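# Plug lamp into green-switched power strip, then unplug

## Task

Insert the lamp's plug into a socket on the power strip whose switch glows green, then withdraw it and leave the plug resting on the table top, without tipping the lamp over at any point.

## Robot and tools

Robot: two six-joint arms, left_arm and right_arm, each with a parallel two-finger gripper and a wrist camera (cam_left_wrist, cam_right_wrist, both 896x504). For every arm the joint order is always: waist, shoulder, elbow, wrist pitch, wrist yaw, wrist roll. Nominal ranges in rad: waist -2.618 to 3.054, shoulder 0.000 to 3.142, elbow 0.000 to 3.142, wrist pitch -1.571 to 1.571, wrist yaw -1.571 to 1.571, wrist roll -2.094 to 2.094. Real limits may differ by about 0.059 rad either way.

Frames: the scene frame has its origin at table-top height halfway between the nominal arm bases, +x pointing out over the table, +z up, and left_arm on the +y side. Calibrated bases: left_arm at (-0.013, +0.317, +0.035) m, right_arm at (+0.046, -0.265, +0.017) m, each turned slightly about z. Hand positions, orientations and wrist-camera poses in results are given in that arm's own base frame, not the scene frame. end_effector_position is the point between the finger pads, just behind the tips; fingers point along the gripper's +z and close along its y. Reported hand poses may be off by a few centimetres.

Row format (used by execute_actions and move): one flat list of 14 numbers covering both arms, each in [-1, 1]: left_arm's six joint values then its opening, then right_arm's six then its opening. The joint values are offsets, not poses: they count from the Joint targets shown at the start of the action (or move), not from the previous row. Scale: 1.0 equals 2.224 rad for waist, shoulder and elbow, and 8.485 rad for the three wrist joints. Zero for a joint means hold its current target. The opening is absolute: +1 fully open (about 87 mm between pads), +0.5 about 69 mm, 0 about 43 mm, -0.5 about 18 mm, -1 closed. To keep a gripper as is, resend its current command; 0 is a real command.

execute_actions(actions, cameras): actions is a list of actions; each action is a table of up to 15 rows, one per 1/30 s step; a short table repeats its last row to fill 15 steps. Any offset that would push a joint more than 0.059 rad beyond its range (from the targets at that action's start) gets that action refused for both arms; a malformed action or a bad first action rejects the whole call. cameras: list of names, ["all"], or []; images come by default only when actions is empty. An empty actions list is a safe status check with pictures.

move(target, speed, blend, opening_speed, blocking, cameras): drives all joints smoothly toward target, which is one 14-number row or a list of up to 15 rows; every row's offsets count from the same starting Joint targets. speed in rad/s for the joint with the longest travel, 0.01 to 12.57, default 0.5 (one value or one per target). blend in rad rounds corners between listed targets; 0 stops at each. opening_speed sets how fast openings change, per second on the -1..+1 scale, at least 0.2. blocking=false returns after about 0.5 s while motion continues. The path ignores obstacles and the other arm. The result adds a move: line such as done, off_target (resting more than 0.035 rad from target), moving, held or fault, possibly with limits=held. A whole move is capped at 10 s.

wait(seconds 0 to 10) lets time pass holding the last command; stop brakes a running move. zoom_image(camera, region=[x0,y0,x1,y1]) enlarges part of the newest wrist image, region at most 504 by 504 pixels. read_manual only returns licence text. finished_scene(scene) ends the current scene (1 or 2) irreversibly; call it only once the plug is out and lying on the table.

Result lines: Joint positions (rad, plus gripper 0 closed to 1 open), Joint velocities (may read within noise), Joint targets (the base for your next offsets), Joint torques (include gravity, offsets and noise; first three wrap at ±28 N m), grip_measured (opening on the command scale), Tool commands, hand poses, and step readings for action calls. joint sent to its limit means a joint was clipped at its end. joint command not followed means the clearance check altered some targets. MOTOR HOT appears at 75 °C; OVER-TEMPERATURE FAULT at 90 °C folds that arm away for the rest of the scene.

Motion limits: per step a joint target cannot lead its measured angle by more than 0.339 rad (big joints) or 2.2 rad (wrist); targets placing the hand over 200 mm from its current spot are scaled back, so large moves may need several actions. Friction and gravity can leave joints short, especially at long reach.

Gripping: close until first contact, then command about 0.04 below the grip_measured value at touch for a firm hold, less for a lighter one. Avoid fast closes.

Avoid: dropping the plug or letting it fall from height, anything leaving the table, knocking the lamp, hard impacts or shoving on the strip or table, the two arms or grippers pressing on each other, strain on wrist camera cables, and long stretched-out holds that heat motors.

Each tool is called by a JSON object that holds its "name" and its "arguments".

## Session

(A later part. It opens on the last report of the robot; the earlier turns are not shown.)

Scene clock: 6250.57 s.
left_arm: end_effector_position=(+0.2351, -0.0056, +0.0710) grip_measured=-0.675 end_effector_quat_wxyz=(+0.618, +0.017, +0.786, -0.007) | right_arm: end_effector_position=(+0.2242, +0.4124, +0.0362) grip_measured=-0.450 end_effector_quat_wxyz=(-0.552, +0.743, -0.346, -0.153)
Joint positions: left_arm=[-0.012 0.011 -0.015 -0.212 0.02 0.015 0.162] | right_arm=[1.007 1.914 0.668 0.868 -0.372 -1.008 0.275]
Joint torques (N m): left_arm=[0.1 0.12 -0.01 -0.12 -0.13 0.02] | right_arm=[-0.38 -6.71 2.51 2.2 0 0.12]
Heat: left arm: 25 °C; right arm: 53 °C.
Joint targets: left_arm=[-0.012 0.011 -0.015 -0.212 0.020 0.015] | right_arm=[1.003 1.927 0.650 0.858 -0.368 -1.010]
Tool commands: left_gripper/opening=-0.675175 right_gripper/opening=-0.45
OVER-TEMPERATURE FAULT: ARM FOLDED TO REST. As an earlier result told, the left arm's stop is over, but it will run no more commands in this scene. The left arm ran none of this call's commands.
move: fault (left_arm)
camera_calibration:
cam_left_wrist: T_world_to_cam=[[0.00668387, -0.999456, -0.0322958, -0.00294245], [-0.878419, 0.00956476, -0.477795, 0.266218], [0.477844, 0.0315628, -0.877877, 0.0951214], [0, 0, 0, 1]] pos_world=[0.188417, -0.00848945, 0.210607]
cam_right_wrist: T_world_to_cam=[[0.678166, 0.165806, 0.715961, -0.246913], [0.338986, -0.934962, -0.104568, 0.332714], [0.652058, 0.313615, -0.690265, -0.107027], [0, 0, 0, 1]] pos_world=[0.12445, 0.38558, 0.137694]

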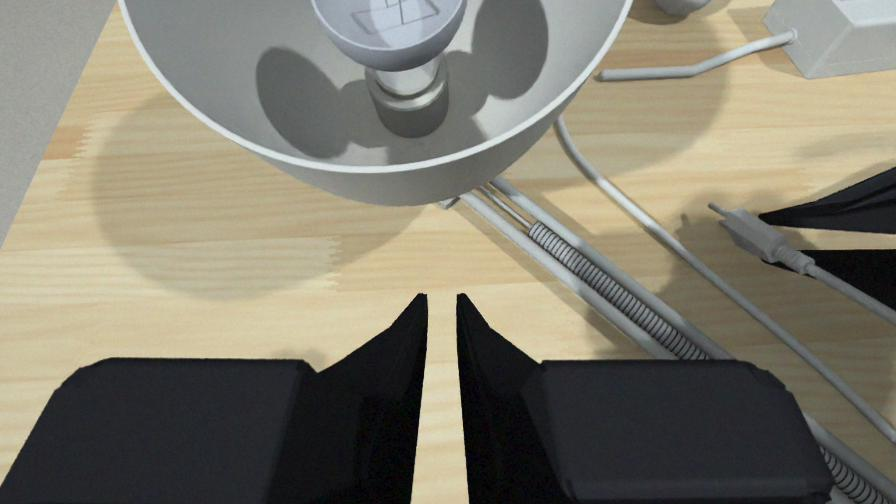

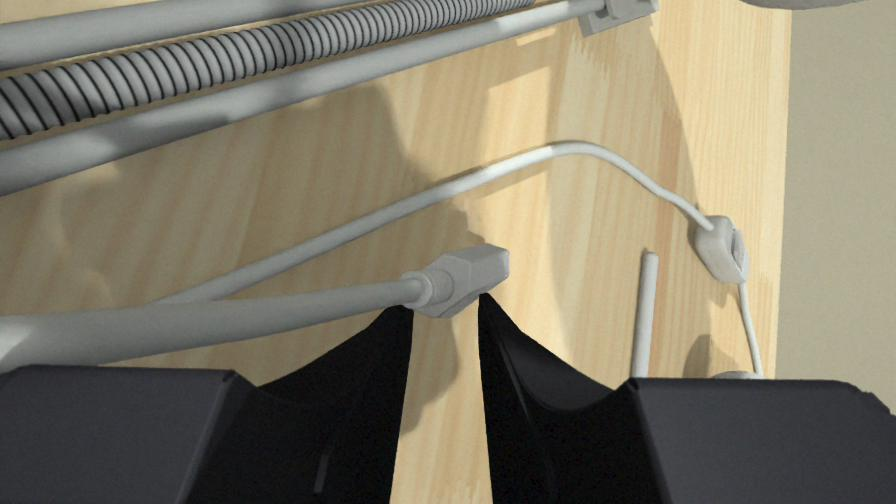

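{"name": "move", "arguments": {"target": [0,0,0,0,0,0,-0.687,-0.04047,-0.0888,-0.09532,0.00495,-0.01037,0,-0.45], "speed": 0.08, "cameras": ["cam_left_wrist","cam_right_wrist"]}}

{"name": "zoom_image", "arguments": {"camera": "cam_left_wrist", "region": [696, 150, 896, 350]}}

Scene clock: 6288.87 s.
left_arm: end_effector_position=(+0.2351, -0.0056, +0.0710) grip_measured=-0.675 end_effector_quat_wxyz=(+0.618, +0.017, +0.786, -0.007) | right_arm: end_effector_position=(+0.2154, +0.3523, +0.0372) grip_measured=-0.450 end_effector_quat_wxyz=(-0.547, +0.737, -0.366, -0.156)
Joint positions: left_arm=[-0.012 0.011 -0.015 -0.212 0.02 0.015 0.162] | right_arm=[0.92 1.747 0.453 0.894 -0.434 -1.009 0.275]
Joint torques (N m): left_arm=[0.16 -0.06 0.36 -0.13 -0.09 0.01] | right_arm=[-0.75 -7.76 2.45 2.34 -0.29 0.1]
Heat: left arm: 25 °C; right arm: 51 °C.
Joint targets: left_arm=[-0.012 0.011 -0.015 -0.212 0.020 0.015] | right_arm=[0.913 1.730 0.437 0.900 -0.456 -1.010]
Tool commands: left_gripper/opening=-0.675175 right_gripper/opening=-0.45
OVER-TEMPERATURE FAULT: ARM FOLDED TO REST. As an earlier result told, the left arm's stop is over, but it will run no more commands in this scene. The left arm ran none of this call's commands.
move: fault (left_arm)
camera_calibration:
cam_left_wrist: T_world_to_cam=[[0.00668387, -0.999456, -0.0322958, -0.00294245], [-0.878419, 0.00956476, -0.477795, 0.266218], [0.477844, 0.0315628, -0.877877, 0.0951214], [0, 0, 0, 1]] pos_world=[0.188417, -0.00848945, 0.210607]
cam_right_wrist: T_world_to_cam=[[0.704971, 0.149485, 0.693303, -0.230874], [0.308755, -0.94473, -0.110255, 0.289833], [0.638503, 0.291787, -0.712162, -0.070401], [0, 0, 0, 1]] pos_world=[0.118224, 0.328868, 0.141885]

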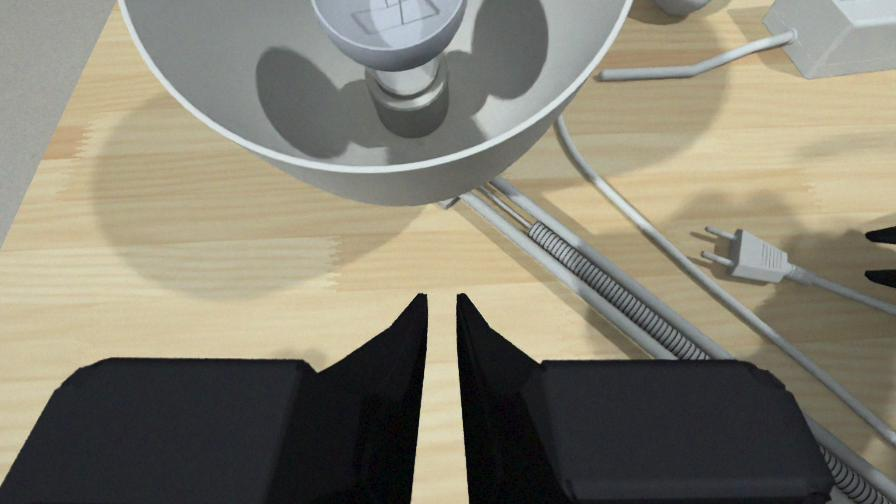

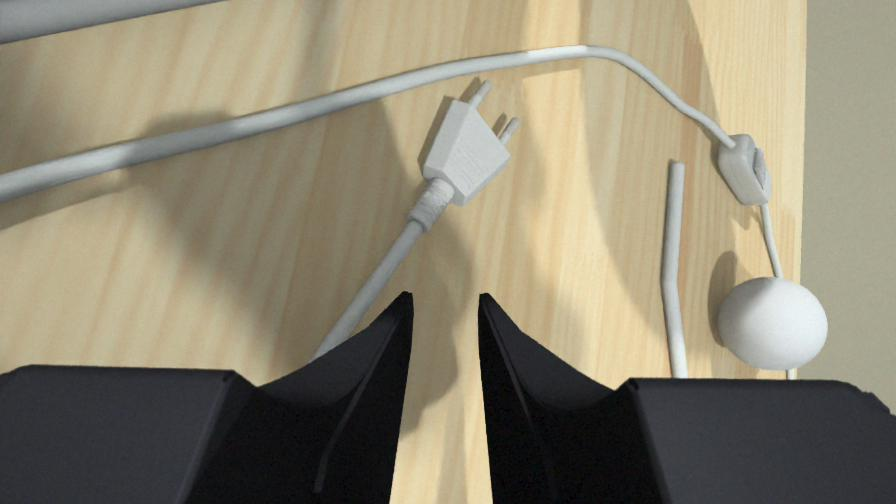

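Scaled by 2.520.

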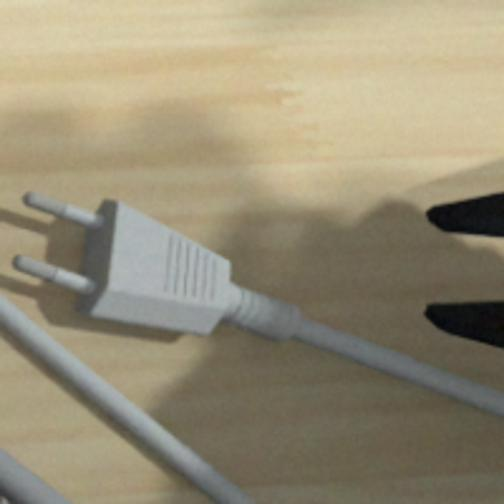

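{"name": "move", "arguments": {"target": [0,0,0,0,0,0,-0.687,0,-0.08,0,0,0,0,-0.45], "speed": 0.25, "cameras": ["cam_left_wrist","cam_right_wrist"]}}

Scene clock: 6295.63 s.
left_arm: end_effector_position=(+0.2351, -0.0056, +0.0710) grip_measured=-0.675 end_effector_quat_wxyz=(+0.618, +0.017, +0.786, -0.007) | right_arm: end_effector_position=(+0.2199, +0.3585, +0.1105) grip_measured=-0.450 end_effector_quat_wxyz=(-0.620, +0.702, -0.322, -0.141)
Joint positions: left_arm=[-0.012 0.011 -0.015 -0.212 0.02 0.015 0.162] | right_arm=[0.92 1.564 0.453 0.898 -0.435 -1.009 0.275]
Joint torques (N m): left_arm=[0.25 -0.13 0.2 -0.09 -0.06 0.02] | right_arm=[-0.79 -6.58 3.36 2.37 -0.26 0.11]
Heat: left arm: 25 °C; right arm: 52 °C.
Joint targets: left_arm=[-0.012 0.011 -0.015 -0.212 0.020 0.015] | right_arm=[0.913 1.552 0.437 0.901 -0.456 -1.010]
Tool commands: left_gripper/opening=-0.675175 right_gripper/opening=-0.45
OVER-TEMPERATURE FAULT: ARM FOLDED TO REST. As an earlier result told, the left arm's stop is over, but it will run no more commands in this scene. The left arm ran none of this call's commands.
move: fault (left_arm)
camera_calibration:
cam_left_wrist: T_world_to_cam=[[0.00668387, -0.999456, -0.0322958, -0.00294245], [-0.878419, 0.00956476, -0.477795, 0.266218], [0.477844, 0.0315628, -0.877877, 0.0951214], [0, 0, 0, 1]] pos_world=[0.188417, -0.00848945, 0.210607]
cam_right_wrist: T_world_to_cam=[[0.621263, 0.0397079, 0.782596, -0.237903], [0.327752, -0.920327, -0.213489, 0.300808], [0.711766, 0.38913, -0.584779, -0.0879462], [0, 0, 0, 1]] pos_world=[0.111807, 0.32051, 0.198972]

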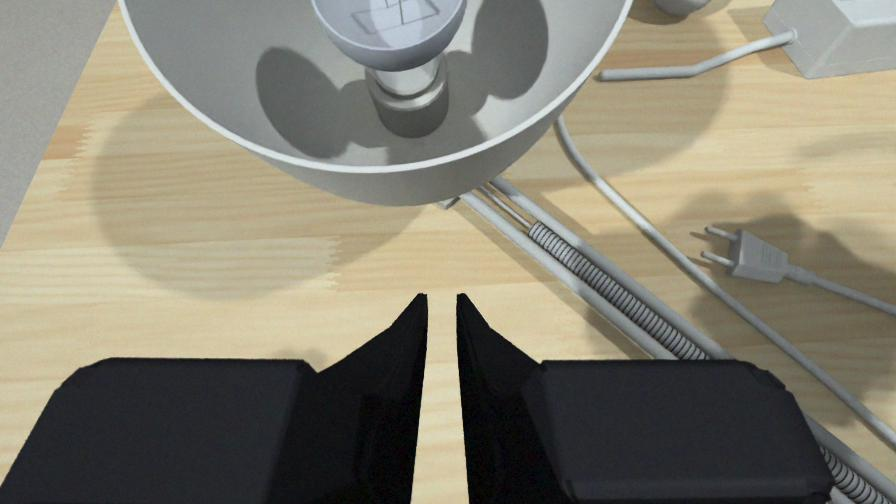

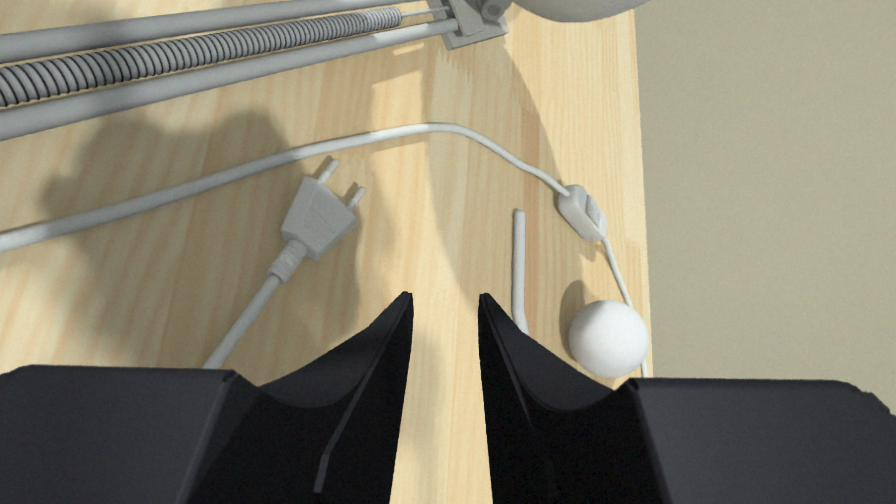

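{"name": "finished_scene", "arguments": {"scene": 1}}

The scene is finished: the task was done.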